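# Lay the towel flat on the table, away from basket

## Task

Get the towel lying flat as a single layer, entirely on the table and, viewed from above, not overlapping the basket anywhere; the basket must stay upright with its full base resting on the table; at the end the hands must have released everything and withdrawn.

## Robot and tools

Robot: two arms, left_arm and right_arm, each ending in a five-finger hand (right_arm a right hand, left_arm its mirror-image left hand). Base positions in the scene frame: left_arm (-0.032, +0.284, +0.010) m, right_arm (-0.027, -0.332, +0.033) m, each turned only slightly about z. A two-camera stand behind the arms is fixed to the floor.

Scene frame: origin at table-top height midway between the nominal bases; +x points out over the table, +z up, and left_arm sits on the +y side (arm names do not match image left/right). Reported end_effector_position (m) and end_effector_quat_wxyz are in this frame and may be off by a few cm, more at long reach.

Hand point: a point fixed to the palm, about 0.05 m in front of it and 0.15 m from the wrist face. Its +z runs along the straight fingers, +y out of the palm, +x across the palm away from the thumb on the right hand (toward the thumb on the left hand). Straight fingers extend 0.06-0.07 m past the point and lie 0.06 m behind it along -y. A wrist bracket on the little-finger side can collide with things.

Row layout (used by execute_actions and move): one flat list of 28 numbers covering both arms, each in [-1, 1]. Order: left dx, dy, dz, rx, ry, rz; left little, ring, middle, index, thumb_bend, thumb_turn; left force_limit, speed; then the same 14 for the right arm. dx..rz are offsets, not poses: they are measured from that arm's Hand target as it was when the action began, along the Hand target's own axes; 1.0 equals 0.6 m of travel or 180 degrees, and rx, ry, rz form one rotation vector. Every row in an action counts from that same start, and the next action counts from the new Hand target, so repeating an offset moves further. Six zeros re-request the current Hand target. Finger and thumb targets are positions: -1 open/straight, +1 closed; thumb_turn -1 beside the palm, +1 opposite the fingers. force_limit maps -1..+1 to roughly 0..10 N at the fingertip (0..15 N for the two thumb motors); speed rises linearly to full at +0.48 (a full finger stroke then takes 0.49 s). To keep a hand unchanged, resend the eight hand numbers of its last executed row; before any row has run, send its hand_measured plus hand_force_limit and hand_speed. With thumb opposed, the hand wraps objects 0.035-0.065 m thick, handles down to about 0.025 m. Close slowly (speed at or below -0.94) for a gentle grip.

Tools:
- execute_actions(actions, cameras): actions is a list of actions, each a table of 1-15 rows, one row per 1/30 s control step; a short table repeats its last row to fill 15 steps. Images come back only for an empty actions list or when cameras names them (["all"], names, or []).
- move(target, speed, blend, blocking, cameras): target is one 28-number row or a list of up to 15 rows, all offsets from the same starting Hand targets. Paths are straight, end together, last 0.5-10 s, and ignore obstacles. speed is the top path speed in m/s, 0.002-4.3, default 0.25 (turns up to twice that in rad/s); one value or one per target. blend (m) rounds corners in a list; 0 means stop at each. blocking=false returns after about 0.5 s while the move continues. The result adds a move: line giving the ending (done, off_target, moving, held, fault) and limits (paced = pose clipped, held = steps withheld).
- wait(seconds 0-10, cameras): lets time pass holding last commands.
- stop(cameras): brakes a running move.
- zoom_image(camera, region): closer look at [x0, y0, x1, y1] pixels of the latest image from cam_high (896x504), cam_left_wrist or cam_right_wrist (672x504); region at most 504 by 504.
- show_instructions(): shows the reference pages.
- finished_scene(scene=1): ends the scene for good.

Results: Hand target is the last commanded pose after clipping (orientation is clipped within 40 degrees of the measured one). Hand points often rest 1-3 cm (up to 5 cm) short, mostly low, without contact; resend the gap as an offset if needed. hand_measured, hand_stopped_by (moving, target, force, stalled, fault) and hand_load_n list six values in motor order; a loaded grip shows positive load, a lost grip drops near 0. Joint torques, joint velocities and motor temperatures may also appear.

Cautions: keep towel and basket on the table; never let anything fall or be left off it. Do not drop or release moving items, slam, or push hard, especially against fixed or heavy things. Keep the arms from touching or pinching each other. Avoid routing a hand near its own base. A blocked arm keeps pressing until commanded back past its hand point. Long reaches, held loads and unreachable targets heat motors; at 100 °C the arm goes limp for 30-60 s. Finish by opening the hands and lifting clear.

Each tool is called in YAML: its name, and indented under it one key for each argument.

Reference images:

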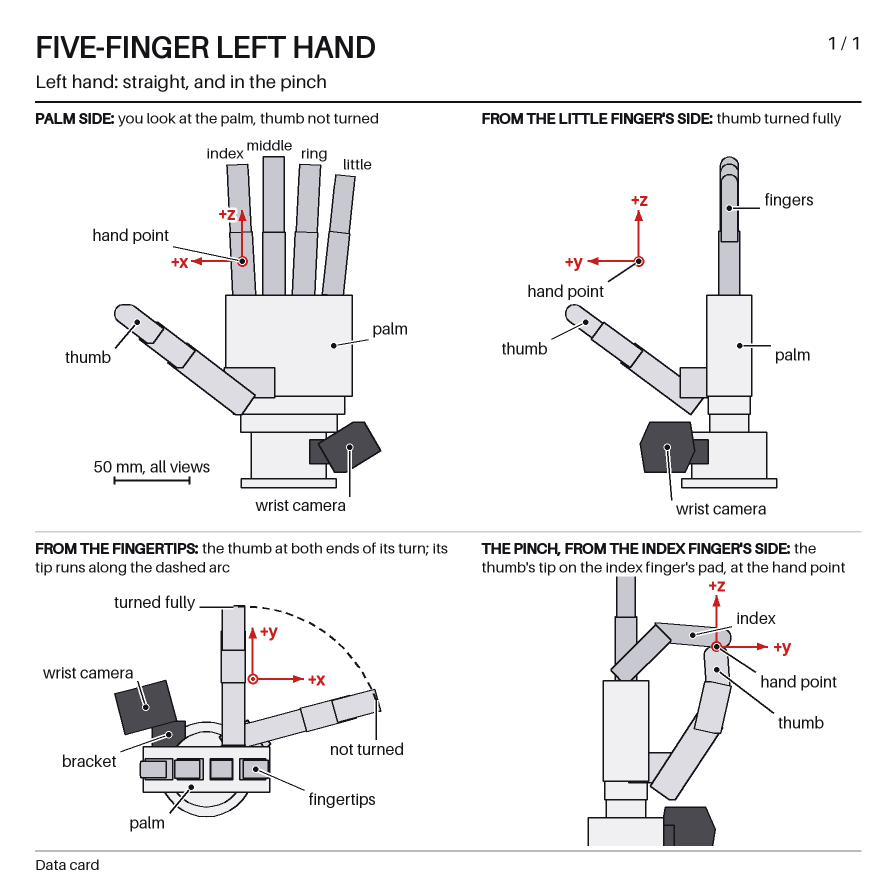

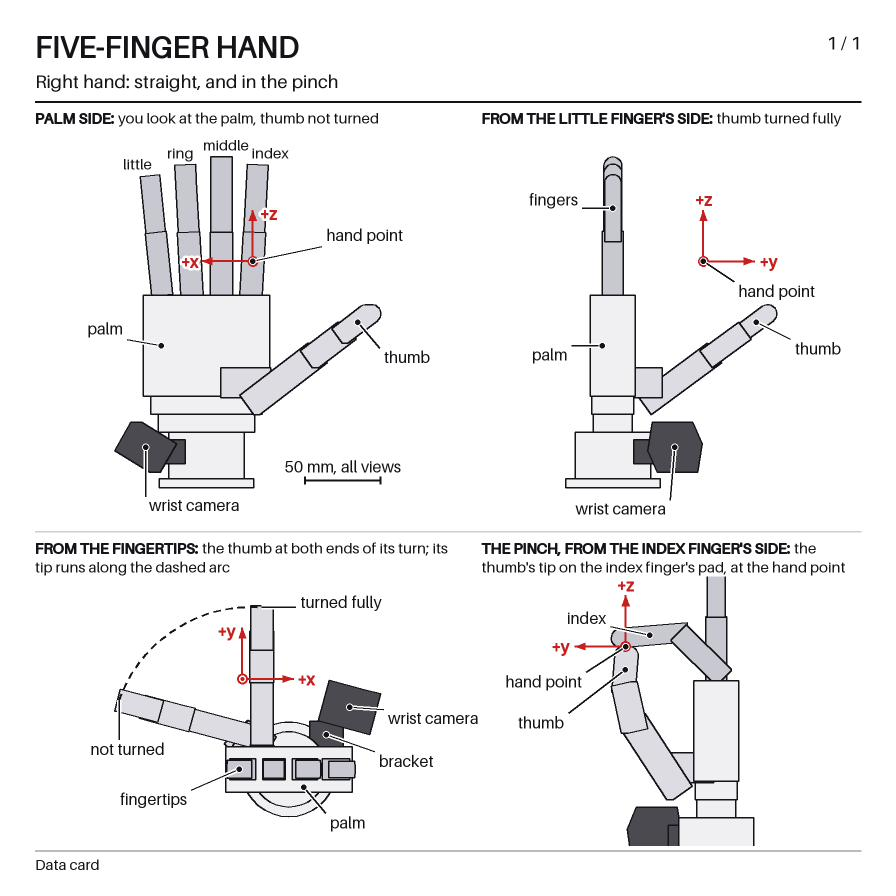

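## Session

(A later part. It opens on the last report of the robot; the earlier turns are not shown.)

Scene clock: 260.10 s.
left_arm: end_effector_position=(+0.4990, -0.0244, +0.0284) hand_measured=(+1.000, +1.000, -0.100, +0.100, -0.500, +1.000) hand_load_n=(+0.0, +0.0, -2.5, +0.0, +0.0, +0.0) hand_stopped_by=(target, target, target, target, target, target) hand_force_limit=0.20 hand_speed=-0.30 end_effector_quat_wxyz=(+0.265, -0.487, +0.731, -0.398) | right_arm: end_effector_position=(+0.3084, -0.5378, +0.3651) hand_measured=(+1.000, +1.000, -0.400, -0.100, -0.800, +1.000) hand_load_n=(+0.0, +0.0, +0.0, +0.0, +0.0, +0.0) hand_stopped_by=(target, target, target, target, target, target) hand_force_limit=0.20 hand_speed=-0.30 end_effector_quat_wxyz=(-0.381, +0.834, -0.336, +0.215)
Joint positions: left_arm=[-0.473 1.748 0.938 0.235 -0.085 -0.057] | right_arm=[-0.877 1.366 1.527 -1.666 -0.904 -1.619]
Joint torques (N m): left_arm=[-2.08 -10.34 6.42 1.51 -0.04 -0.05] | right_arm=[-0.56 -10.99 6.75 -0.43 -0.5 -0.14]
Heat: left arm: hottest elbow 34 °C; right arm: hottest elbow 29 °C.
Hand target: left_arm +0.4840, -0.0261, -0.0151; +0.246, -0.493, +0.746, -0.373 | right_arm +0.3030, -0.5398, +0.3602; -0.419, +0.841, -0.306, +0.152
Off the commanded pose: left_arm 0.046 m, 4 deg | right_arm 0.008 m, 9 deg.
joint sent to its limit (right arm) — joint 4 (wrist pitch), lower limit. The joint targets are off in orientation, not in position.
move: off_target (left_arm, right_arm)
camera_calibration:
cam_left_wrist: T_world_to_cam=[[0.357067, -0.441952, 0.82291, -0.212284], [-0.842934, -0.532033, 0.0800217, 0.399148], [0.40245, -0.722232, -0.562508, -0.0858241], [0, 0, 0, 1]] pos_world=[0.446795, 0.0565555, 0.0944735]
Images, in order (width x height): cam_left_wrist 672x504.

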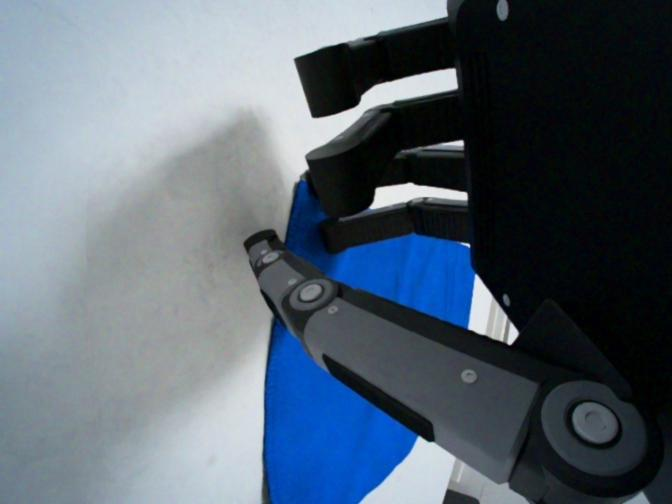

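move:
  target:
    - [0,0,0, 0,0,0, 1,1,0.25,0.3,-0.35,1,0.2,-0.4, 0,0,0, 0,0,0, 1,1,-0.4,-0.1,-0.8,1,0.2,-0.3]
    - [0, 0.0133, 0.01, 0,0,0, 1,1,0.6,0.6,0.2,1,0.5,-0.6, 0,0,0, 0,0,0, 1,1,-0.4,-0.1,-0.8,1,0.2,-0.3]
  speed: 0.1
  cameras: ["cam_left_wrist"]

Scene clock: 262.27 s.
left_arm: end_effector_position=(+0.5006, -0.0259, +0.0182) hand_measured=(+1.000, +1.000, +0.316, +0.434, -0.304, +1.000) hand_load_n=(+0.0, +0.0, +8.0, +13.0, +13.5, -0.5) hand_stopped_by=(target, target, force, force, force, target) hand_force_limit=0.50 hand_speed=-0.60 end_effector_quat_wxyz=(+0.265, -0.487, +0.729, -0.400) | right_arm: end_effector_position=(+0.3084, -0.5378, +0.3651) hand_measured=(+1.000, +1.000, -0.400, -0.100, -0.800, +1.000) hand_load_n=(+0.0, +0.0, +0.0, +0.0, +0.0, +0.0) hand_stopped_by=(target, target, target, target, target, target) hand_force_limit=0.20 hand_speed=-0.30 end_effector_quat_wxyz=(-0.381, +0.834, -0.336, +0.215)
Joint positions: left_arm=[-0.474 1.774 0.935 0.267 -0.085 -0.059] | right_arm=[-0.877 1.366 1.527 -1.666 -0.904 -1.619]
Joint torques (N m): left_arm=[-2.08 -10.7 6.23 1.28 -0.04 -0.04] | right_arm=[-0.56 -10.99 6.71 -0.42 -0.49 -0.15]
Heat: left arm: hottest elbow 34 °C; right arm: hottest elbow 29 °C.
Hand target: left_arm +0.4840, -0.0260, -0.0252; +0.246, -0.494, +0.747, -0.372 | right_arm +0.3030, -0.5398, +0.3602; -0.419, +0.841, -0.306, +0.152
Off the commanded pose: left_arm 0.046 m, 4 deg | right_arm 0.008 m, 9 deg.
joint sent to its limit (right arm) — joint 4 (wrist pitch), lower limit. The joint targets are off in orientation, not in position.
move: off_target (left_arm, right_arm); target 2's new numbers were sent with left_arm's hand 0.048 m and 4 deg from that target
camera_calibration:
cam_left_wrist: T_world_to_cam=[[0.355163, -0.438835, 0.825399, -0.20405], [-0.84273, -0.532426, 0.0795491, 0.400379], [0.404555, -0.723841, -0.558918, -0.0944617], [0, 0, 0, 1]] pos_world=[0.448097, 0.0552529, 0.0837764]
Images, in order (width x height): cam_left_wrist 672x504.

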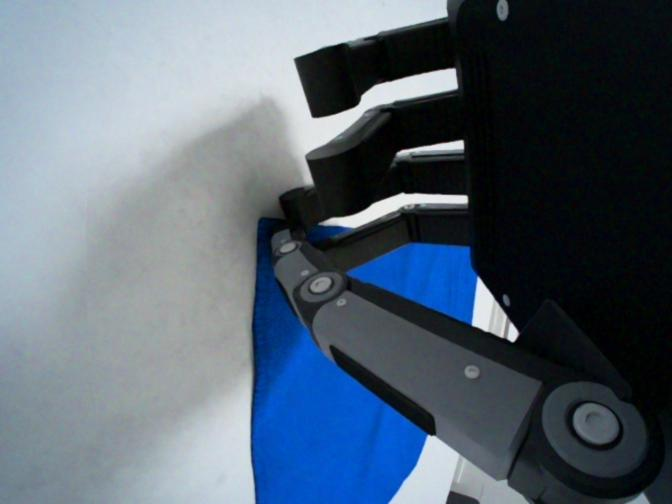

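move:
  target: [0.008, -0.0777, -0.1323, 0,0,0, 1,1,-1,-0.1,-0.7,1,0.2,-0.3, 0,0,0, 0,0,0, 1,1,-0.4,-0.1,-0.8,1,0.2,-0.3]
  speed: 0.12
  cameras: ["cam_left_wrist","cam_high"]

Scene clock: 264.07 s.
left_arm: end_effector_position=(+0.4565, -0.0125, +0.0590) hand_measured=(+1.000, +1.000, -1.000, -0.100, -0.700, +1.000) hand_load_n=(+0.0, +0.0, +0.0, +0.0, -0.5, +0.0) hand_stopped_by=(target, target, target, target, target, target) hand_force_limit=0.20 hand_speed=-0.30 end_effector_quat_wxyz=(+0.251, -0.493, +0.745, -0.373) | right_arm: end_effector_position=(+0.3084, -0.5378, +0.3651) hand_measured=(+1.000, +1.000, -0.400, -0.100, -0.800, +1.000) hand_load_n=(+0.0, +0.0, +0.0, +0.5, +0.0, +0.0) hand_stopped_by=(target, target, target, target, target, target) hand_force_limit=0.20 hand_speed=-0.30 end_effector_quat_wxyz=(-0.381, +0.834, -0.336, +0.215)
Joint positions: left_arm=[-0.494 1.598 0.886 0.07 -0.099 -0.068] | right_arm=[-0.877 1.366 1.527 -1.666 -0.904 -1.619]
Joint torques (N m): left_arm=[-1.96 -13.86 7.84 0.88 -0.11 -0.06] | right_arm=[-0.56 -10.99 6.72 -0.42 -0.5 -0.14]
Heat: left arm: hottest elbow 34 °C; right arm: hottest elbow 29 °C.
Hand target: left_arm +0.4497, -0.0165, +0.0599; +0.246, -0.494, +0.746, -0.372 | right_arm +0.3030, -0.5398, +0.3602; -0.419, +0.841, -0.306, +0.152
Off the commanded pose: left_arm 0.008 m, 1 deg | right_arm 0.008 m, 9 deg.
joint sent to its limit (right arm) — joint 4 (wrist pitch), lower limit. The joint targets are off in orientation, not in position.
move: off_target (right_arm)
camera_calibration:
cam_left_wrist: T_world_to_cam=[[0.402327, -0.468162, 0.786739, -0.23579], [-0.838861, -0.532701, 0.111989, 0.363451], [0.366668, -0.705021, -0.607043, -0.0237558], [0, 0, 0, 1]] pos_world=[0.40846, 0.0664747, 0.130382]
Images, in order (width x height): cam_high 896x504, cam_left_wrist 672x504.

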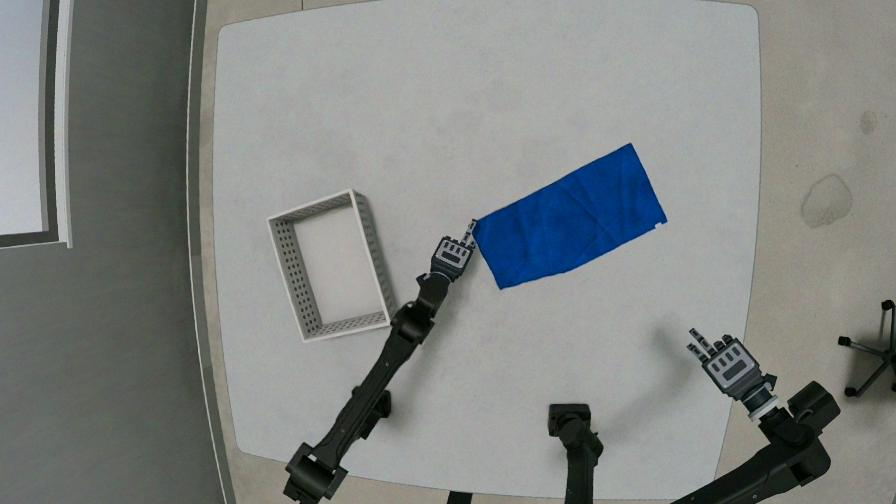

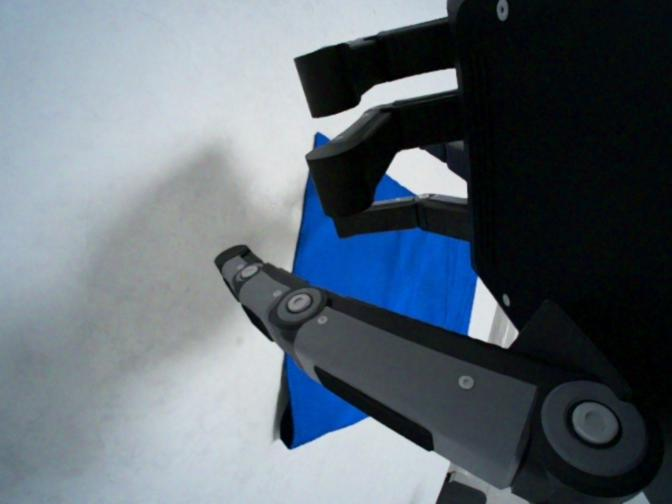

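move:
  target:
    - [-0.0079, -0.0485, 0.0643, 0,0,0, 1,1,-1,-0.1,-0.7,1,0.2,-0.3, 0,0,0, 0,0,0, 1,1,-0.4,-0.1,-0.8,1,0.2,-0.3]
    - [-0.0079, 0.0447, 0.1345, 0,0,0, 1,1,-1,-0.1,-0.7,1,0.2,-0.3, 0,0,0, 0,0,0, 1,1,-0.4,-0.1,-0.8,1,0.2,-0.3]
    - [-0.0079, 0.0447, 0.1345, 0,0,0, 1,1,-1,0.1,-0.5,1,0.2,-0.6, 0,0,0, 0,0,0, 1,1,-0.4,-0.1,-0.8,1,0.2,-0.3]
  speed: 0.12
  cameras: ["cam_left_wrist","cam_high"]

Scene clock: 266.97 s.
left_arm: end_effector_position=(+0.4979, -0.0395, +0.0216) hand_measured=(+1.000, +1.000, -1.000, +0.100, -0.500, +1.000) hand_load_n=(+0.0, +0.0, +0.0, -1.0, +0.0, +0.0) hand_stopped_by=(target, target, target, target, target, target) hand_force_limit=0.20 hand_speed=-0.60 end_effector_quat_wxyz=(+0.254, -0.486, +0.738, -0.394) | right_arm: end_effector_position=(+0.3084, -0.5378, +0.3651) hand_measured=(+1.000, +1.000, -0.400, -0.100, -0.800, +1.000) hand_load_n=(+0.0, +0.0, +0.0, +0.0, +0.0, +0.0) hand_stopped_by=(target, target, target, target, target, target) hand_force_limit=0.20 hand_speed=-0.30 end_effector_quat_wxyz=(-0.381, +0.834, -0.336, +0.215)
Joint positions: left_arm=[-0.494 1.776 0.969 0.209 -0.085 -0.068] | right_arm=[-0.877 1.366 1.527 -1.666 -0.904 -1.619]
Joint torques (N m): left_arm=[-0.32 -11.63 7.51 1.48 0.01 0.04] | right_arm=[-0.62 -10.93 6.72 -0.44 -0.49 -0.14]
Heat: left arm: hottest elbow 34 °C; right arm: hottest elbow 29 °C.
Hand target: left_arm +0.4958, -0.0310, -0.0102; +0.246, -0.494, +0.747, -0.372 | right_arm +0.3030, -0.5398, +0.3602; -0.419, +0.841, -0.306, +0.152
Off the commanded pose: left_arm 0.033 m, 3 deg | right_arm 0.008 m, 9 deg.
joint sent to its limit (right arm) — joint 4 (wrist pitch), lower limit. The joint targets are off in orientation, not in position.
move: off_target (left_arm, right_arm); target 3's new numbers were sent with left_arm's hand 0.035 m and 3 deg from that target
camera_calibration:
cam_left_wrist: T_world_to_cam=[[0.369614, -0.449038, 0.81348, -0.219133], [-0.848712, -0.519537, 0.0988391, 0.393735], [0.378251, -0.726943, -0.573132, -0.088025], [0, 0, 0, 1]] pos_world=[0.448458, 0.0421719, 0.0888943]
Images, in order (width x height): cam_high 896x504, cam_left_wrist 672x504.

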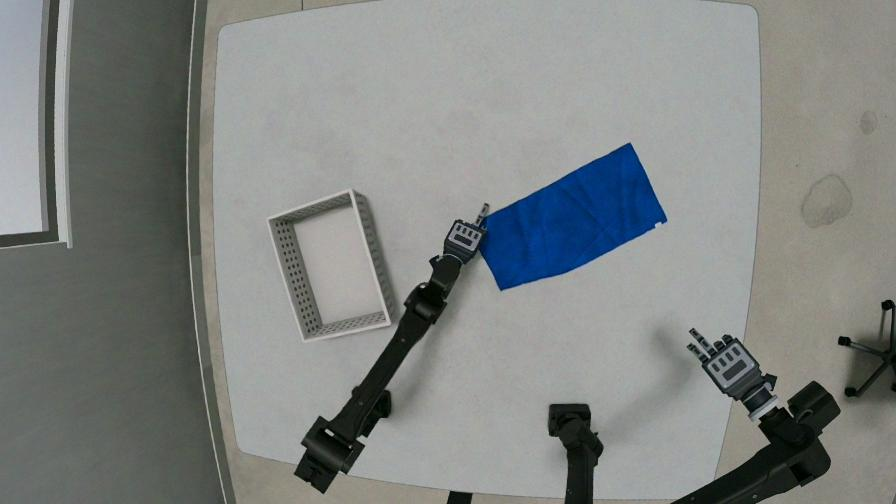

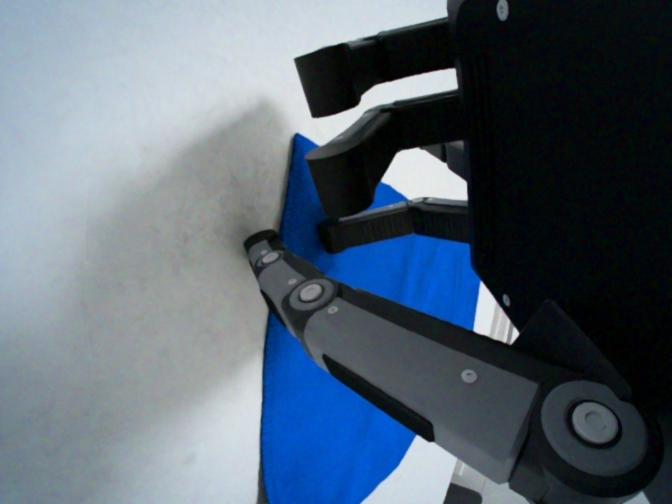

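move:
  target:
    - [0, 0.0067, 0.005, 0,0,0, 1,1,-1,0.25,-0.35,1,0.2,-0.6, 0,0,0, 0,0,0, 1,1,-0.4,-0.1,-0.8,1,0.2,-0.3]
  speed: 0.1
  cameras: ["cam_left_wrist"]

Scene clock: 267.80 s.
left_arm: end_effector_position=(+0.4979, -0.0397, +0.0178) hand_measured=(+1.000, +1.000, -1.000, +0.250, -0.350, +1.000) hand_load_n=(+0.0, +0.0, +0.0, -1.0, +1.0, +0.0) hand_stopped_by=(target, target, target, target, target, target) hand_force_limit=0.20 hand_speed=-0.60 end_effector_quat_wxyz=(+0.253, -0.486, +0.738, -0.393) | right_arm: end_effector_position=(+0.3084, -0.5378, +0.3651) hand_measured=(+1.000, +1.000, -0.400, -0.100, -0.800, +1.000) hand_load_n=(+0.0, +0.0, +0.0, +0.5, +0.0, +0.0) hand_stopped_by=(target, target, target, target, target, target) hand_force_limit=0.20 hand_speed=-0.30 end_effector_quat_wxyz=(-0.381, +0.834, -0.336, +0.215)
Joint positions: left_arm=[-0.494 1.784 0.969 0.214 -0.084 -0.068] | right_arm=[-0.877 1.366 1.527 -1.666 -0.904 -1.619]
Joint torques (N m): left_arm=[-0.5 -11.46 7.21 1.72 0 0.03] | right_arm=[-0.56 -10.99 6.72 -0.43 -0.49 -0.14]
Heat: left arm: hottest elbow 34 °C; right arm: hottest elbow 29 °C.
Hand target: left_arm +0.4958, -0.0310, -0.0152; +0.246, -0.494, +0.747, -0.372 | right_arm +0.3030, -0.5398, +0.3602; -0.419, +0.841, -0.306, +0.152
Off the commanded pose: left_arm 0.034 m, 3 deg | right_arm 0.008 m, 9 deg.
joint sent to its limit (right arm) — joint 4 (wrist pitch), lower limit. The joint targets are off in orientation, not in position.
move: off_target (left_arm, right_arm)
camera_calibration:
cam_left_wrist: T_world_to_cam=[[0.371392, -0.450062, 0.812104, -0.217131], [-0.848785, -0.519102, 0.100484, 0.393968], [0.37634, -0.72662, -0.574796, -0.0893364], [0, 0, 0, 1]] pos_world=[0.448656, 0.0418731, 0.0853953]
Images, in order (width x height): cam_left_wrist 672x504.

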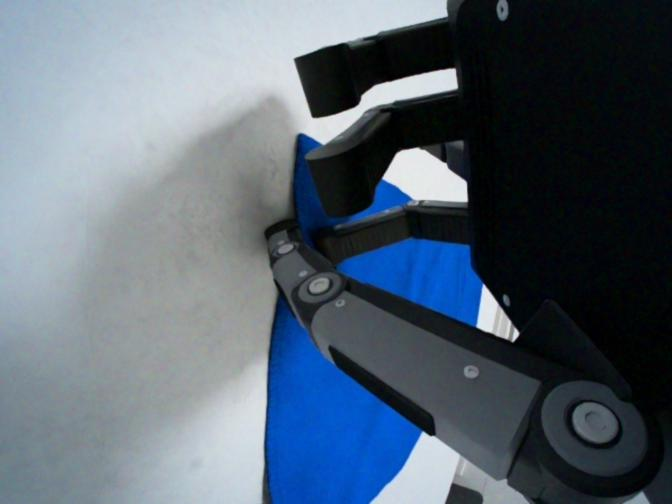

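move:
  target:
    - [0, 0.0067, 0.005, 0,0,0, 1,1,0.25,0.3,-0.35,1,0.2,-0.6, 0,0,0, 0,0,0, 1,1,-0.4,-0.1,-0.8,1,0.2,-0.3]
    - [0, 0.0067, 0.005, 0,0,0, 1,1,0.6,0.6,0.2,1,0.5,-0.6, 0,0,0, 0,0,0, 1,1,-0.4,-0.1,-0.8,1,0.2,-0.3]
  speed: 0.1
  cameras: ["cam_left_wrist"]

Scene clock: 270.50 s.
left_arm: end_effector_position=(+0.5038, -0.0429, +0.0179) hand_measured=(+1.000, +1.000, +0.316, +0.404, -0.302, +1.000) hand_load_n=(+0.0, +0.0, +11.0, +7.0, +11.5, +0.0) hand_stopped_by=(target, target, force, force, force, target) hand_force_limit=0.50 hand_speed=-0.60 end_effector_quat_wxyz=(+0.259, -0.483, +0.732, -0.404) | right_arm: end_effector_position=(+0.3084, -0.5378, +0.3651) hand_measured=(+1.000, +1.000, -0.400, -0.100, -0.800, +1.000) hand_load_n=(+0.0, +0.0, +0.0, +0.0, +0.0, +0.0) hand_stopped_by=(target, target, target, target, target, target) hand_force_limit=0.20 hand_speed=-0.30 end_effector_quat_wxyz=(-0.381, +0.834, -0.336, +0.215)
Joint positions: left_arm=[-0.494 1.797 0.969 0.256 -0.084 -0.068] | right_arm=[-0.877 1.366 1.527 -1.666 -0.904 -1.619]
Joint torques (N m): left_arm=[-0.15 -11.75 6.99 0.62 0.01 0.04] | right_arm=[-0.62 -10.99 6.72 -0.44 -0.5 -0.14]
Heat: left arm: hottest elbow 34 °C; right arm: hottest elbow 29 °C.
Hand target: left_arm +0.4958, -0.0311, -0.0203; +0.246, -0.494, +0.747, -0.372 | right_arm +0.3030, -0.5398, +0.3602; -0.419, +0.841, -0.306, +0.152
Off the commanded pose: left_arm 0.041 m, 4 deg | right_arm 0.008 m, 9 deg.
joint sent to its limit (right arm) — joint 4 (wrist pitch), lower limit. The joint targets are off in orientation, not in position.
move: off_target (left_arm, right_arm); target 2's new numbers were sent with left_arm's hand 0.043 m and 5 deg from that target
camera_calibration:
cam_left_wrist: T_world_to_cam=[[0.350811, -0.438295, 0.827544, -0.210293], [-0.850987, -0.518035, 0.0863805, 0.398704], [0.390836, -0.734532, -0.554716, -0.101843], [0, 0, 0, 1]] pos_world=[0.452869, 0.0395656, 0.0830923]
Images, in order (width x height): cam_left_wrist 672x504.

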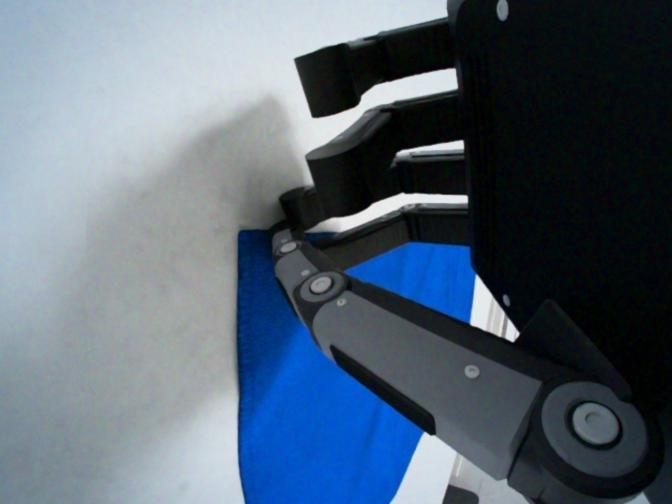

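move:
  target: [0.0156, -0.1602, -0.092, 0,0,0, 1,1,0.6,0.6,0.2,1,0.5,-0.6, 0,0,0, 0,0,0, 1,1,-0.4,-0.1,-0.8,1,0.2,-0.3]
  speed: 0.12
  cameras: ["cam_left_wrist","cam_high"]

Scene clock: 272.17 s.
left_arm: end_effector_position=(+0.4918, -0.0339, +0.0678) hand_measured=(+1.000, +1.000, +0.316, +0.404, -0.302, +1.000) hand_load_n=(+0.0, +0.0, +11.0, +7.0, +11.5, +0.5) hand_stopped_by=(target, target, force, force, force, target) hand_force_limit=0.50 hand_speed=-0.60 end_effector_quat_wxyz=(+0.240, -0.497, +0.754, -0.357) | right_arm: end_effector_position=(+0.3084, -0.5378, +0.3651) hand_measured=(+1.000, +1.000, -0.400, -0.100, -0.800, +1.000) hand_load_n=(+0.0, +0.0, +0.0, +0.0, +0.0, +0.0) hand_stopped_by=(target, target, target, target, target, target) hand_force_limit=0.20 hand_speed=-0.30 end_effector_quat_wxyz=(-0.381, +0.834, -0.336, +0.215)
Joint positions: left_arm=[-0.494 1.682 1.051 -0.054 -0.094 -0.068] | right_arm=[-0.877 1.366 1.527 -1.666 -0.904 -1.619]
Joint torques (N m): left_arm=[-1.38 -15.38 12.16 0.88 -0.09 -0.03] | right_arm=[-0.62 -11.05 6.74 -0.44 -0.5 -0.14]
Heat: left arm: hottest elbow 34 °C; right arm: hottest elbow 29 °C.
Hand target: left_arm +0.5049, -0.0451, +0.0899; +0.246, -0.493, +0.746, -0.372 | right_arm +0.3030, -0.5398, +0.3602; -0.419, +0.841, -0.306, +0.152
Off the commanded pose: left_arm 0.028 m, 2 deg | right_arm 0.008 m, 9 deg.
joint sent to its limit (right arm) — joint 4 (wrist pitch), lower limit. The joint targets are off in orientation, not in position.
move: off_target (left_arm, right_arm)
camera_calibration:
cam_left_wrist: T_world_to_cam=[[0.430829, -0.483949, 0.761695, -0.2798], [-0.836109, -0.531661, 0.135123, 0.377818], [0.339571, -0.695075, -0.633689, -0.0308941], [0, 0, 0, 1]] pos_world=[0.446933, 0.0439882, 0.142493]
Images, in order (width x height): cam_high 896x504, cam_left_wrist 672x504.

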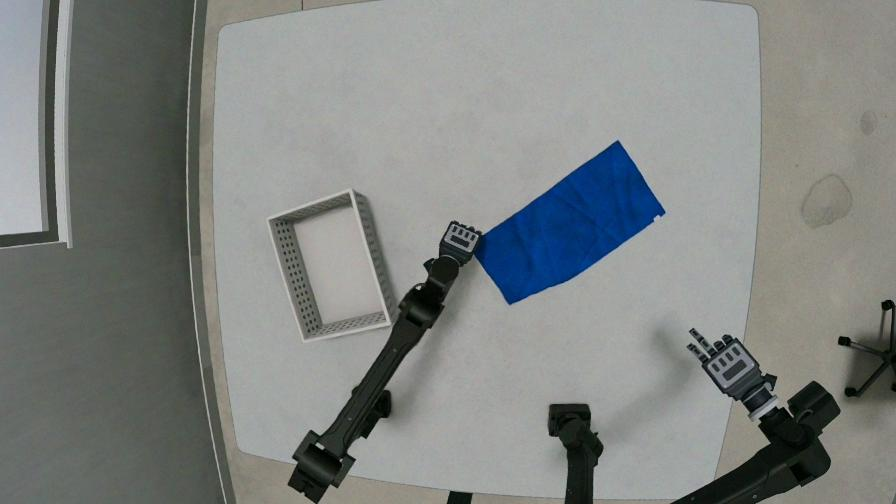

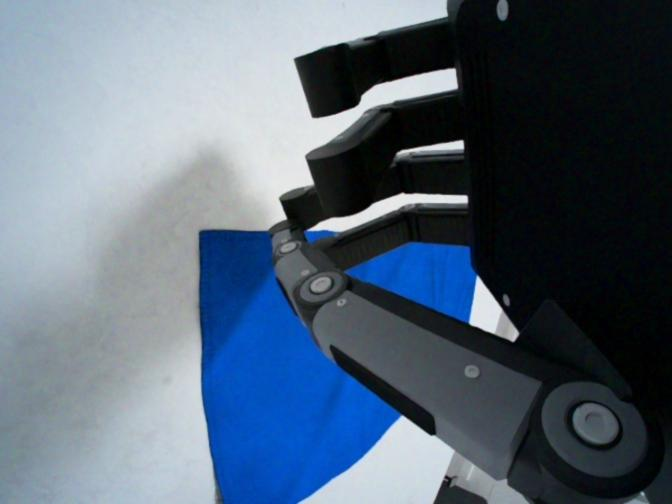

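move:
  target:
    - [0.0238, 0.1092, -0.0617, 0,-0.0488,-0.0368, 1,1,-1,-0.1,-0.7,1,0.2,-0.3, 0,0,0, 0,0,0, 1,1,-0.4,-0.1,-0.8,1,0.2,-0.3]
    - [0.0238, 0.2023, 0.0085, 0,-0.0488,-0.0368, 1,1,-1,-0.1,-0.7,1,0.2,-0.3, 0,0,0, 0,0,0, 1,1,-0.4,-0.1,-0.8,1,0.2,-0.3]
  speed: 0.12
  cameras: ["cam_left_wrist","cam_high"]

Scene clock: 275.27 s.
left_arm: end_effector_position=(+0.4473, -0.0315, +0.0237) hand_measured=(+1.000, +1.000, -1.000, -0.100, -0.700, +1.000) hand_load_n=(+0.0, +0.0, +0.0, -2.0, +0.0, +0.0) hand_stopped_by=(target, target, target, target, target, target) hand_force_limit=0.20 hand_speed=-0.30 end_effector_quat_wxyz=(+0.290, -0.562, +0.681, -0.370) | right_arm: end_effector_position=(+0.3084, -0.5378, +0.3651) hand_measured=(+1.000, +1.000, -0.400, -0.100, -0.800, +1.000) hand_load_n=(+0.0, +0.0, +0.0, +0.0, +0.0, +0.0) hand_stopped_by=(target, target, target, target, target, target) hand_force_limit=0.20 hand_speed=-0.30 end_effector_quat_wxyz=(-0.381, +0.834, -0.336, +0.215)
Joint positions: left_arm=[-0.593 1.676 0.833 0.211 -0.33 -0.257] | right_arm=[-0.877 1.366 1.527 -1.666 -0.904 -1.619]
Joint torques (N m): left_arm=[-1.85 -9.64 6.41 1.55 -0.11 -0.01] | right_arm=[-0.62 -10.99 6.72 -0.44 -0.5 -0.14]
Heat: left arm: hottest elbow 34 °C; right arm: hottest elbow 29 °C.
Hand target: left_arm +0.4357, -0.0312, -0.0103; +0.280, -0.563, +0.696, -0.347 | right_arm +0.3030, -0.5398, +0.3602; -0.419, +0.841, -0.306, +0.152
Off the commanded pose: left_arm 0.036 m, 3 deg | right_arm 0.008 m, 9 deg.
joint sent to its limit (right arm) — joint 4 (wrist pitch), lower limit. The joint targets are off in orientation, not in position.
move: off_target (left_arm, right_arm)
camera_calibration:
cam_left_wrist: T_world_to_cam=[[0.453668, -0.353378, 0.818113, -0.233338], [-0.723346, -0.682234, 0.10643, 0.293326], [0.520535, -0.640062, -0.565122, -0.122917], [0, 0, 0, 1]] pos_world=[0.382017, 0.038986, 0.0902153]
Images, in order (width x height): cam_high 896x504, cam_left_wrist 672x504.

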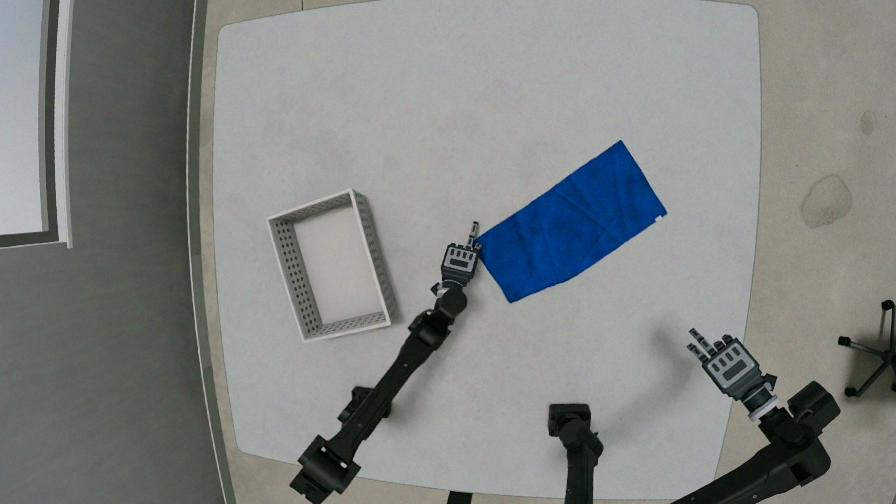

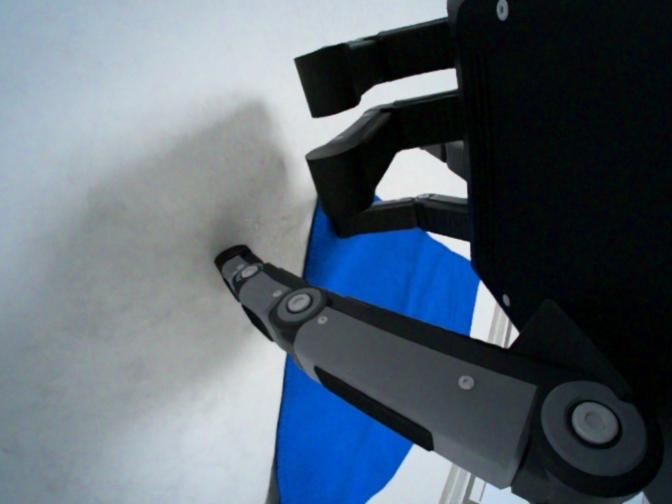

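move:
  target:
    - [0,0,0, 0,0,0, 1,1,-1,0.1,-0.5,1,0.2,-0.6, 0,0,0, 0,0,0, 1,1,-0.4,-0.1,-0.8,1,0.2,-0.3]
    - [0, 0.0067, 0.005, 0,0,0, 1,1,-1,0.25,-0.35,1,0.2,-0.6, 0,0,0, 0,0,0, 1,1,-0.4,-0.1,-0.8,1,0.2,-0.3]
  speed: 0.12
  cameras: ["cam_left_wrist"]

Scene clock: 277.37 s.
left_arm: end_effector_position=(+0.4471, -0.0322, +0.0167) hand_measured=(+1.000, +1.000, -1.000, +0.250, -0.350, +1.000) hand_load_n=(+0.0, +0.0, +0.0, -2.0, +0.0, +0.0) hand_stopped_by=(target, target, target, target, target, target) hand_force_limit=0.20 hand_speed=-0.60 end_effector_quat_wxyz=(+0.289, -0.562, +0.681, -0.369) | right_arm: end_effector_position=(+0.3084, -0.5378, +0.3651) hand_measured=(+1.000, +1.000, -0.400, -0.100, -0.800, +1.000) hand_load_n=(+0.0, +0.0, +0.0, +0.0, +0.0, +0.0) hand_stopped_by=(target, target, target, target, target, target) hand_force_limit=0.20 hand_speed=-0.30 end_effector_quat_wxyz=(-0.381, +0.834, -0.336, +0.215)
Joint positions: left_arm=[-0.594 1.692 0.831 0.228 -0.33 -0.258] | right_arm=[-0.877 1.366 1.527 -1.666 -0.904 -1.619]
Joint torques (N m): left_arm=[-1.73 -9.88 6.26 1.43 -0.11 -0.01] | right_arm=[-0.67 -10.99 6.74 -0.43 -0.5 -0.14]
Heat: left arm: hottest elbow 33 °C; right arm: hottest elbow 29 °C.
Hand target: left_arm +0.4357, -0.0311, -0.0153; +0.280, -0.563, +0.696, -0.347 | right_arm +0.3030, -0.5398, +0.3602; -0.419, +0.841, -0.306, +0.152
Off the commanded pose: left_arm 0.034 m, 3 deg | right_arm 0.008 m, 9 deg.
joint sent to its limit (right arm) — joint 4 (wrist pitch), lower limit. The joint targets are off in orientation, not in position.
move: off_target (left_arm, right_arm); target 2's new numbers were sent with left_arm's hand 0.038 m and 4 deg from that target
camera_calibration:
cam_left_wrist: T_world_to_cam=[[0.454974, -0.353779, 0.817214, -0.228421], [-0.72346, -0.681935, 0.107562, 0.293369], [0.519234, -0.64016, -0.566208, -0.126627], [0, 0, 0, 1]] pos_world=[0.381915, 0.0381865, 0.0834161]
Images, in order (width x height): cam_left_wrist 672x504.

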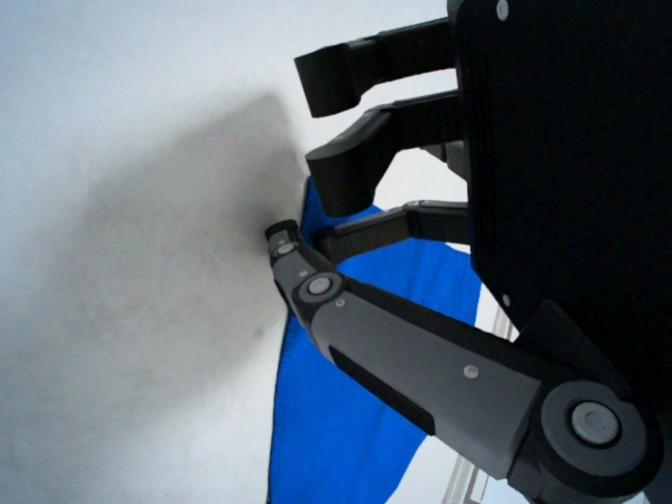

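move:
  target:
    - [0,0,0, 0,0,0, 1,1,-1,0.35,-0.25,1,0.3,-0.6, 0,0,0, 0,0,0, 1,1,-0.4,-0.1,-0.8,1,0.2,-0.3]
    - [0, 0.0067, 0.005, 0,0,0, 1,1,-1,0.6,0.2,1,0.5,-0.6, 0,0,0, 0,0,0, 1,1,-0.4,-0.1,-0.8,1,0.2,-0.3]
  speed: 0.12
  cameras: ["cam_left_wrist"]

Scene clock: 279.47 s.
left_arm: end_effector_position=(+0.4457, -0.0328, +0.0125) hand_measured=(+1.000, +1.000, -1.000, +0.418, -0.194, +1.000) hand_load_n=(+0.0, +0.0, +0.0, +4.5, +9.5, -12.5) hand_stopped_by=(target, target, target, force, force, target) hand_force_limit=0.50 hand_speed=-0.60 end_effector_quat_wxyz=(+0.288, -0.562, +0.683, -0.368) | right_arm: end_effector_position=(+0.3084, -0.5378, +0.3651) hand_measured=(+1.000, +1.000, -0.400, -0.100, -0.800, +1.000) hand_load_n=(+0.0, +0.0, +0.0, +0.0, +0.0, +0.0) hand_stopped_by=(target, target, target, target, target, target) hand_force_limit=0.20 hand_speed=-0.30 end_effector_quat_wxyz=(-0.381, +0.834, -0.336, +0.215)
Joint positions: left_arm=[-0.596 1.7 0.828 0.236 -0.329 -0.259] | right_arm=[-0.877 1.366 1.527 -1.666 -0.904 -1.619]
Joint torques (N m): left_arm=[-1.73 -9.7 6.34 1.74 -0.15 0] | right_arm=[-0.56 -10.93 6.72 -0.44 -0.49 -0.14]
Heat: left arm: hottest elbow 33 °C; right arm: hottest elbow 29 °C.
Hand target: left_arm +0.4357, -0.0311, -0.0203; +0.280, -0.563, +0.696, -0.347 | right_arm +0.3030, -0.5398, +0.3602; -0.419, +0.841, -0.306, +0.152
Off the commanded pose: left_arm 0.034 m, 3 deg | right_arm 0.008 m, 9 deg.
joint sent to its limit (right arm) — joint 4 (wrist pitch), lower limit. The joint targets are off in orientation, not in position.
move: off_target (left_arm, right_arm); target 2's new numbers were sent with left_arm's hand 0.037 m and 3 deg from that target
camera_calibration:
cam_left_wrist: T_world_to_cam=[[0.456556, -0.35539, 0.815631, -0.225252], [-0.72462, -0.680455, 0.109121, 0.293062], [0.51622, -0.640842, -0.568189, -0.127293], [0, 0, 0, 1]] pos_world=[0.38091, 0.0377883, 0.0794167]
Images, in order (width x height): cam_left_wrist 672x504.

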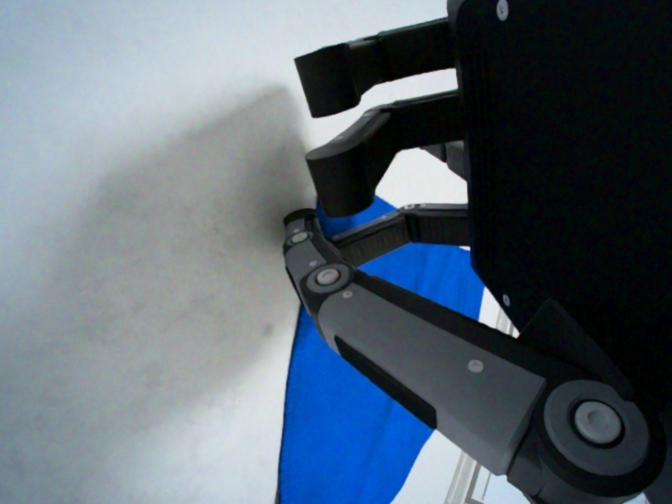

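move:
  target: [-0.0042, -0.1582, -0.0947, 0,0,0, 1,1,-1,0.6,0.2,1,0.5,-0.6, 0,0,0, 0,0,0, 1,1,-0.4,-0.1,-0.8,1,0.2,-0.3]
  speed: 0.1
  cameras: ["cam_left_wrist","cam_high"]

Scene clock: 281.33 s.
left_arm: end_effector_position=(+0.4307, -0.0245, +0.0656) hand_measured=(+1.000, +1.000, -1.000, +0.418, -0.194, +1.000) hand_load_n=(+0.0, +0.0, +0.0, +5.0, +9.0, -12.5) hand_stopped_by=(target, target, target, force, force, target) hand_force_limit=0.50 hand_speed=-0.60 end_effector_quat_wxyz=(+0.273, -0.566, +0.704, -0.331) | right_arm: end_effector_position=(+0.3084, -0.5378, +0.3651) hand_measured=(+1.000, +1.000, -0.400, -0.100, -0.800, +1.000) hand_load_n=(+0.0, +0.0, +0.0, +0.0, +0.0, +0.0) hand_stopped_by=(target, target, target, target, target, target) hand_force_limit=0.20 hand_speed=-0.30 end_effector_quat_wxyz=(-0.381, +0.834, -0.336, +0.215)
Joint positions: left_arm=[-0.596 1.559 0.894 -0.064 -0.32 -0.259] | right_arm=[-0.877 1.366 1.527 -1.666 -0.904 -1.619]
Joint torques (N m): left_arm=[-0.56 -13.57 12.04 0.8 -0.08 0.1] | right_arm=[-0.62 -10.99 6.72 -0.46 -0.49 -0.15]
Heat: left arm: hottest elbow 33 °C; right arm: hottest elbow 28 °C.
Hand target: left_arm +0.4478, -0.0311, +0.0897; +0.281, -0.563, +0.696, -0.347 | right_arm +0.3030, -0.5398, +0.3602; -0.419, +0.841, -0.306, +0.152
Off the commanded pose: left_arm 0.030 m, 2 deg | right_arm 0.008 m, 9 deg.
joint sent to its limit (right arm) — joint 4 (wrist pitch), lower limit. The joint targets are off in orientation, not in position.
move: off_target (left_arm, right_arm)
camera_calibration:
cam_left_wrist: T_world_to_cam=[[0.515624, -0.396848, 0.759371, -0.281512], [-0.720021, -0.681095, 0.132964, 0.278478], [0.464437, -0.615323, -0.636927, -0.0566128], [0, 0, 0, 1]] pos_world=[0.371958, 0.0431175, 0.140686]
Images, in order (width x height): cam_high 896x504, cam_left_wrist 672x504.

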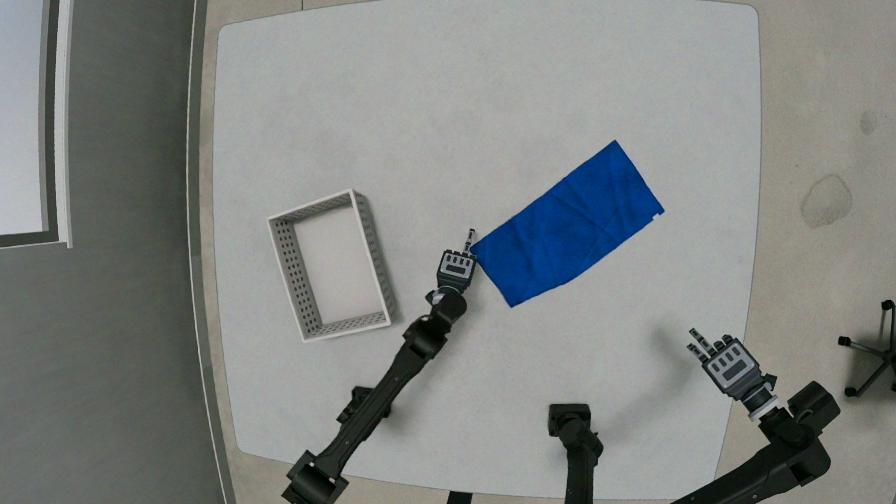

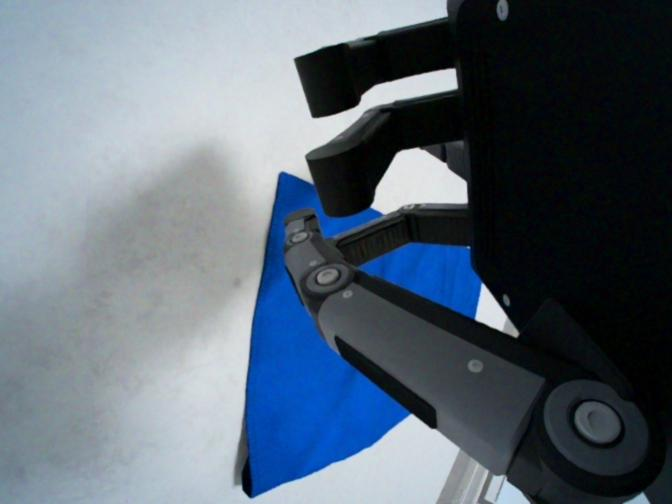

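move:
  target:
    - [0.0147, 0.0583, 0.0327, 0,0,0, 1,1,0,0.1,-0.5,1,0.2,-0.3, 0.152,0.0607,0.7503, 0,0,0, 1,1,0.25,0.35,-0.4,1,0.2,-0.6]
    - [0.0147, 0.0583, 0.0327, 0,0,0, 1,1,0,0.1,-0.5,1,0.2,-0.3, 0.152,0.1538,0.8205, 0,0,0, 1,1,0.25,0.35,-0.4,1,0.2,-0.6]
  speed: [0.3,0.12]
  cameras: ["all"]

Scene clock: 285.60 s.
left_arm: end_effector_position=(+0.4437, -0.0326, +0.0648) hand_measured=(+1.000, +1.000, +0.000, +0.100, -0.500, +1.000) hand_load_n=(+0.0, +0.0, +0.0, +0.0, +0.0, +0.0) hand_stopped_by=(target, target, target, target, target, target) hand_force_limit=0.20 hand_speed=-0.30 end_effector_quat_wxyz=(+0.285, -0.564, +0.691, -0.352) | right_arm: end_effector_position=(+0.5939, -0.3405, +0.0306) hand_measured=(+1.000, +1.000, +0.250, +0.350, -0.400, +1.000) hand_load_n=(+0.0, +0.0, -4.0, +0.0, +0.0, +0.0) hand_stopped_by=(target, target, target, target, target, target) hand_force_limit=0.20 hand_speed=-0.60 end_effector_quat_wxyz=(-0.428, +0.837, -0.295, +0.172)
Joint positions: left_arm=[-0.599 1.587 0.894 0.018 -0.333 -0.259] | right_arm=[-0.242 1.961 1.301 -0.303 -0.795 -0.842]
Joint torques (N m): left_arm=[-2.14 -10.58 8.24 1.91 -0.23 -0.06] | right_arm=[0.56 -13.63 6.34 1.37 0.04 -0.04]
Heat: left arm: hottest elbow 33 °C; right arm: hottest elbow 29 °C.
Hand target: left_arm +0.4407, -0.0386, +0.0501; +0.281, -0.563, +0.696, -0.347 | right_arm +0.5895, -0.3397, -0.0101; -0.419, +0.841, -0.306, +0.152
Off the commanded pose: left_arm 0.016 m, 1 deg | right_arm 0.041 m, 3 deg.
move: off_target (left_arm, right_arm)
camera_calibration:
cam_left_wrist: T_world_to_cam=[[0.480751, -0.374567, 0.792829, -0.276784], [-0.721132, -0.683277, 0.114466, 0.283992], [0.498846, -0.626764, -0.598598, -0.0862697], [0, 0, 0, 1]] pos_world=[0.380895, 0.0363, 0.135294]
cam_right_wrist: T_world_to_cam=[[-0.136335, -0.583383, -0.800673, -0.0882048], [-0.990659, 0.0780384, 0.111825, 0.607328], [-0.00275338, 0.808439, -0.588573, 0.408563], [0, 0, 0, 1]] pos_world=[0.590755, -0.429151, 0.101932]

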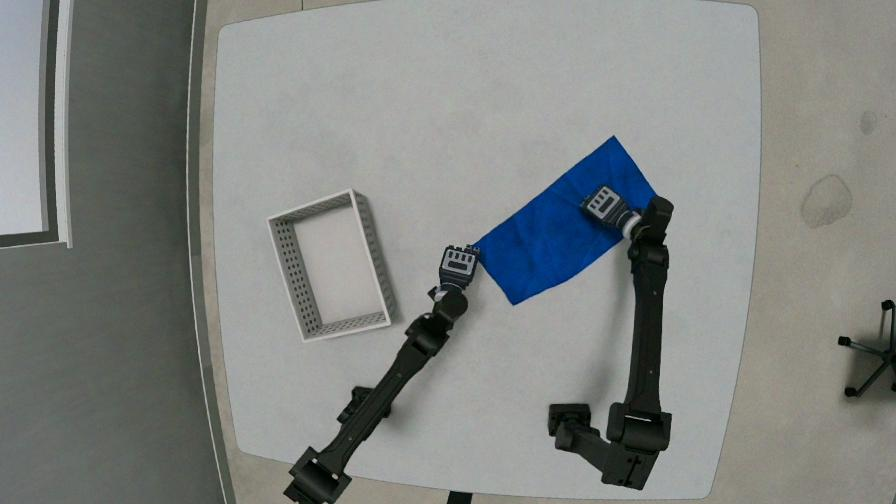

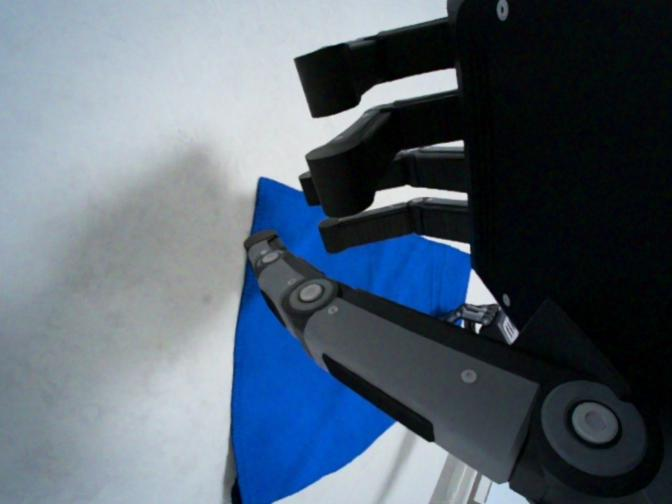

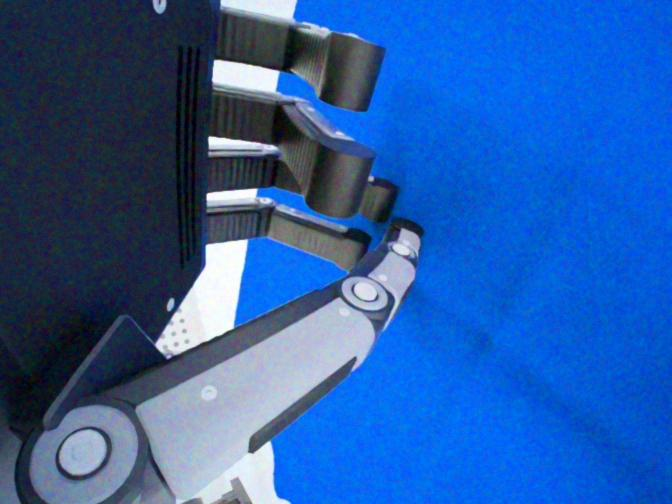

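move:
  target: [0, 0.0799, 0.0602, 0,0,0, 1,1,0,0.1,-0.5,1,0.2,-0.3, 0,0.0133,0.01, 0,0,0, 1,1,0.25,0.35,-0.4,1,0.2,-0.6]
  speed: 0.12
  cameras: ["cam_left_wrist"]

Scene clock: 286.83 s.
left_arm: end_effector_position=(+0.4532, -0.0387, +0.0273) hand_measured=(+1.000, +1.000, +0.000, +0.100, -0.500, +1.000) hand_load_n=(+0.0, +0.0, -3.0, +0.0, +0.0, +0.0) hand_stopped_by=(target, target, target, target, target, target) hand_force_limit=0.20 hand_speed=-0.30 end_effector_quat_wxyz=(+0.291, -0.562, +0.679, -0.372) | right_arm: end_effector_position=(+0.5980, -0.3408, +0.0301) hand_measured=(+1.000, +1.000, +0.250, +0.350, -0.400, +1.000) hand_load_n=(+0.0, +0.0, -5.5, +0.0, +0.0, +0.0) hand_stopped_by=(target, target, target, target, target, target) hand_force_limit=0.20 hand_speed=-0.60 end_effector_quat_wxyz=(-0.430, +0.836, -0.291, +0.179)
Joint positions: left_arm=[-0.599 1.686 0.858 0.201 -0.336 -0.261] | right_arm=[-0.242 1.965 1.301 -0.28 -0.798 -0.839]
Joint torques (N m): left_arm=[-2.02 -9.58 6.43 1.51 -0.06 -0.02] | right_arm=[0.56 -12.98 5.83 1.33 0.17 -0.07]
Heat: left arm: hottest elbow 33 °C; right arm: hottest elbow 29 °C.
Hand target: left_arm +0.4406, -0.0386, -0.0102; +0.280, -0.563, +0.696, -0.347 | right_arm +0.5895, -0.3397, -0.0201; -0.419, +0.841, -0.306, +0.152
Off the commanded pose: left_arm 0.039 m, 4 deg | right_arm 0.051 m, 4 deg.
move: off_target (left_arm, right_arm)
camera_calibration:
cam_left_wrist: T_world_to_cam=[[0.450073, -0.350858, 0.821178, -0.239728], [-0.723004, -0.682896, 0.10449, 0.292141], [0.524118, -0.640744, -0.561024, -0.130328], [0, 0, 0, 1]] pos_world=[0.387421, 0.031884, 0.0932163]
Images, in order (width x height): cam_left_wrist 672x504.

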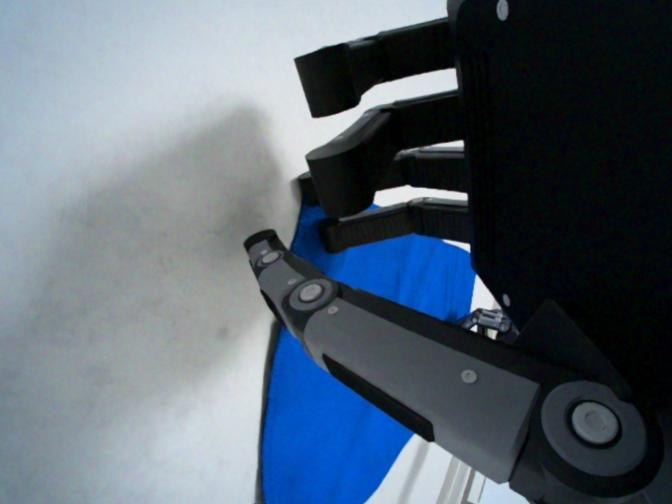

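move:
  target:
    - [0, 0.0067, 0.005, 0,0,0, 1,1,0.25,0.3,-0.35,1,0.3,-0.6, 0,0,0, 0,0,0, 1,1,0.25,0.35,-0.4,1,0.2,-0.6]
    - [0, 0.0067, 0.005, 0,0,0, 1,1,0.6,0.6,0.2,1,0.5,-0.6, 0,0,0, 0,0,0, 1,1,0.25,0.35,-0.4,1,0.2,-0.6]
  speed: 0.12
  cameras: ["cam_left_wrist"]

Scene clock: 288.97 s.
left_arm: end_effector_position=(+0.4537, -0.0390, +0.0179) hand_measured=(+1.000, +1.000, +0.316, +0.436, -0.302, +1.000) hand_load_n=(+0.0, +0.0, +9.0, +13.0, +14.0, -0.5) hand_stopped_by=(target, target, force, force, force, target) hand_force_limit=0.50 hand_speed=-0.60 end_effector_quat_wxyz=(+0.291, -0.562, +0.681, -0.370) | right_arm: end_effector_position=(+0.5980, -0.3407, +0.0301) hand_measured=(+1.000, +1.000, +0.250, +0.350, -0.400, +1.000) hand_load_n=(+0.0, +0.0, -5.0, +0.0, +0.0, +0.0) hand_stopped_by=(target, target, target, target, target, target) hand_force_limit=0.20 hand_speed=-0.60 end_effector_quat_wxyz=(-0.431, +0.835, -0.291, +0.179)
Joint positions: left_arm=[-0.599 1.708 0.858 0.219 -0.336 -0.261] | right_arm=[-0.242 1.965 1.301 -0.28 -0.799 -0.839]
Joint torques (N m): left_arm=[-2.02 -10.17 6.52 1.37 -0.06 -0.04] | right_arm=[0.44 -12.92 5.85 1.31 0.17 -0.07]
Heat: left arm: hottest elbow 33 °C; right arm: hottest elbow 29 °C.
Hand target: left_arm +0.4407, -0.0387, -0.0150; +0.280, -0.563, +0.696, -0.347 | right_arm +0.5895, -0.3397, -0.0200; -0.419, +0.841, -0.306, +0.152
Off the commanded pose: left_arm 0.036 m, 3 deg | right_arm 0.051 m, 4 deg.
move: off_target (left_arm, right_arm); target 2's new numbers were sent with left_arm's hand 0.038 m and 3 deg from that target
camera_calibration:
cam_left_wrist: T_world_to_cam=[[0.453382, -0.353197, 0.81835, -0.234042], [-0.722559, -0.683221, 0.105436, 0.292986], [0.521874, -0.639109, -0.564966, -0.134916], [0, 0, 0, 1]] pos_world=[0.388219, 0.0312854, 0.0844138]
Images, in order (width x height): cam_left_wrist 672x504.

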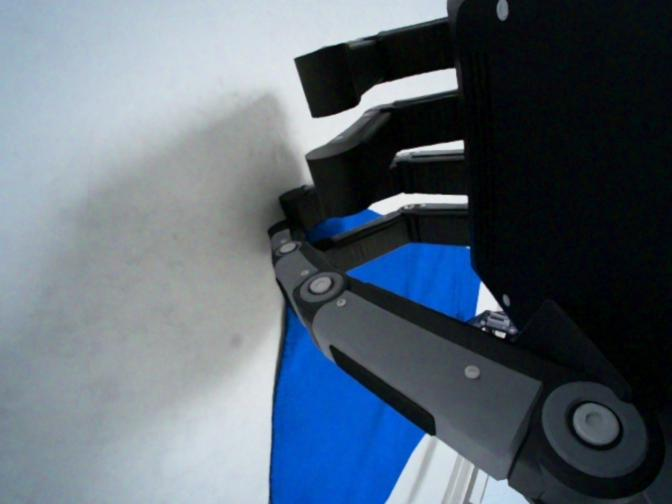

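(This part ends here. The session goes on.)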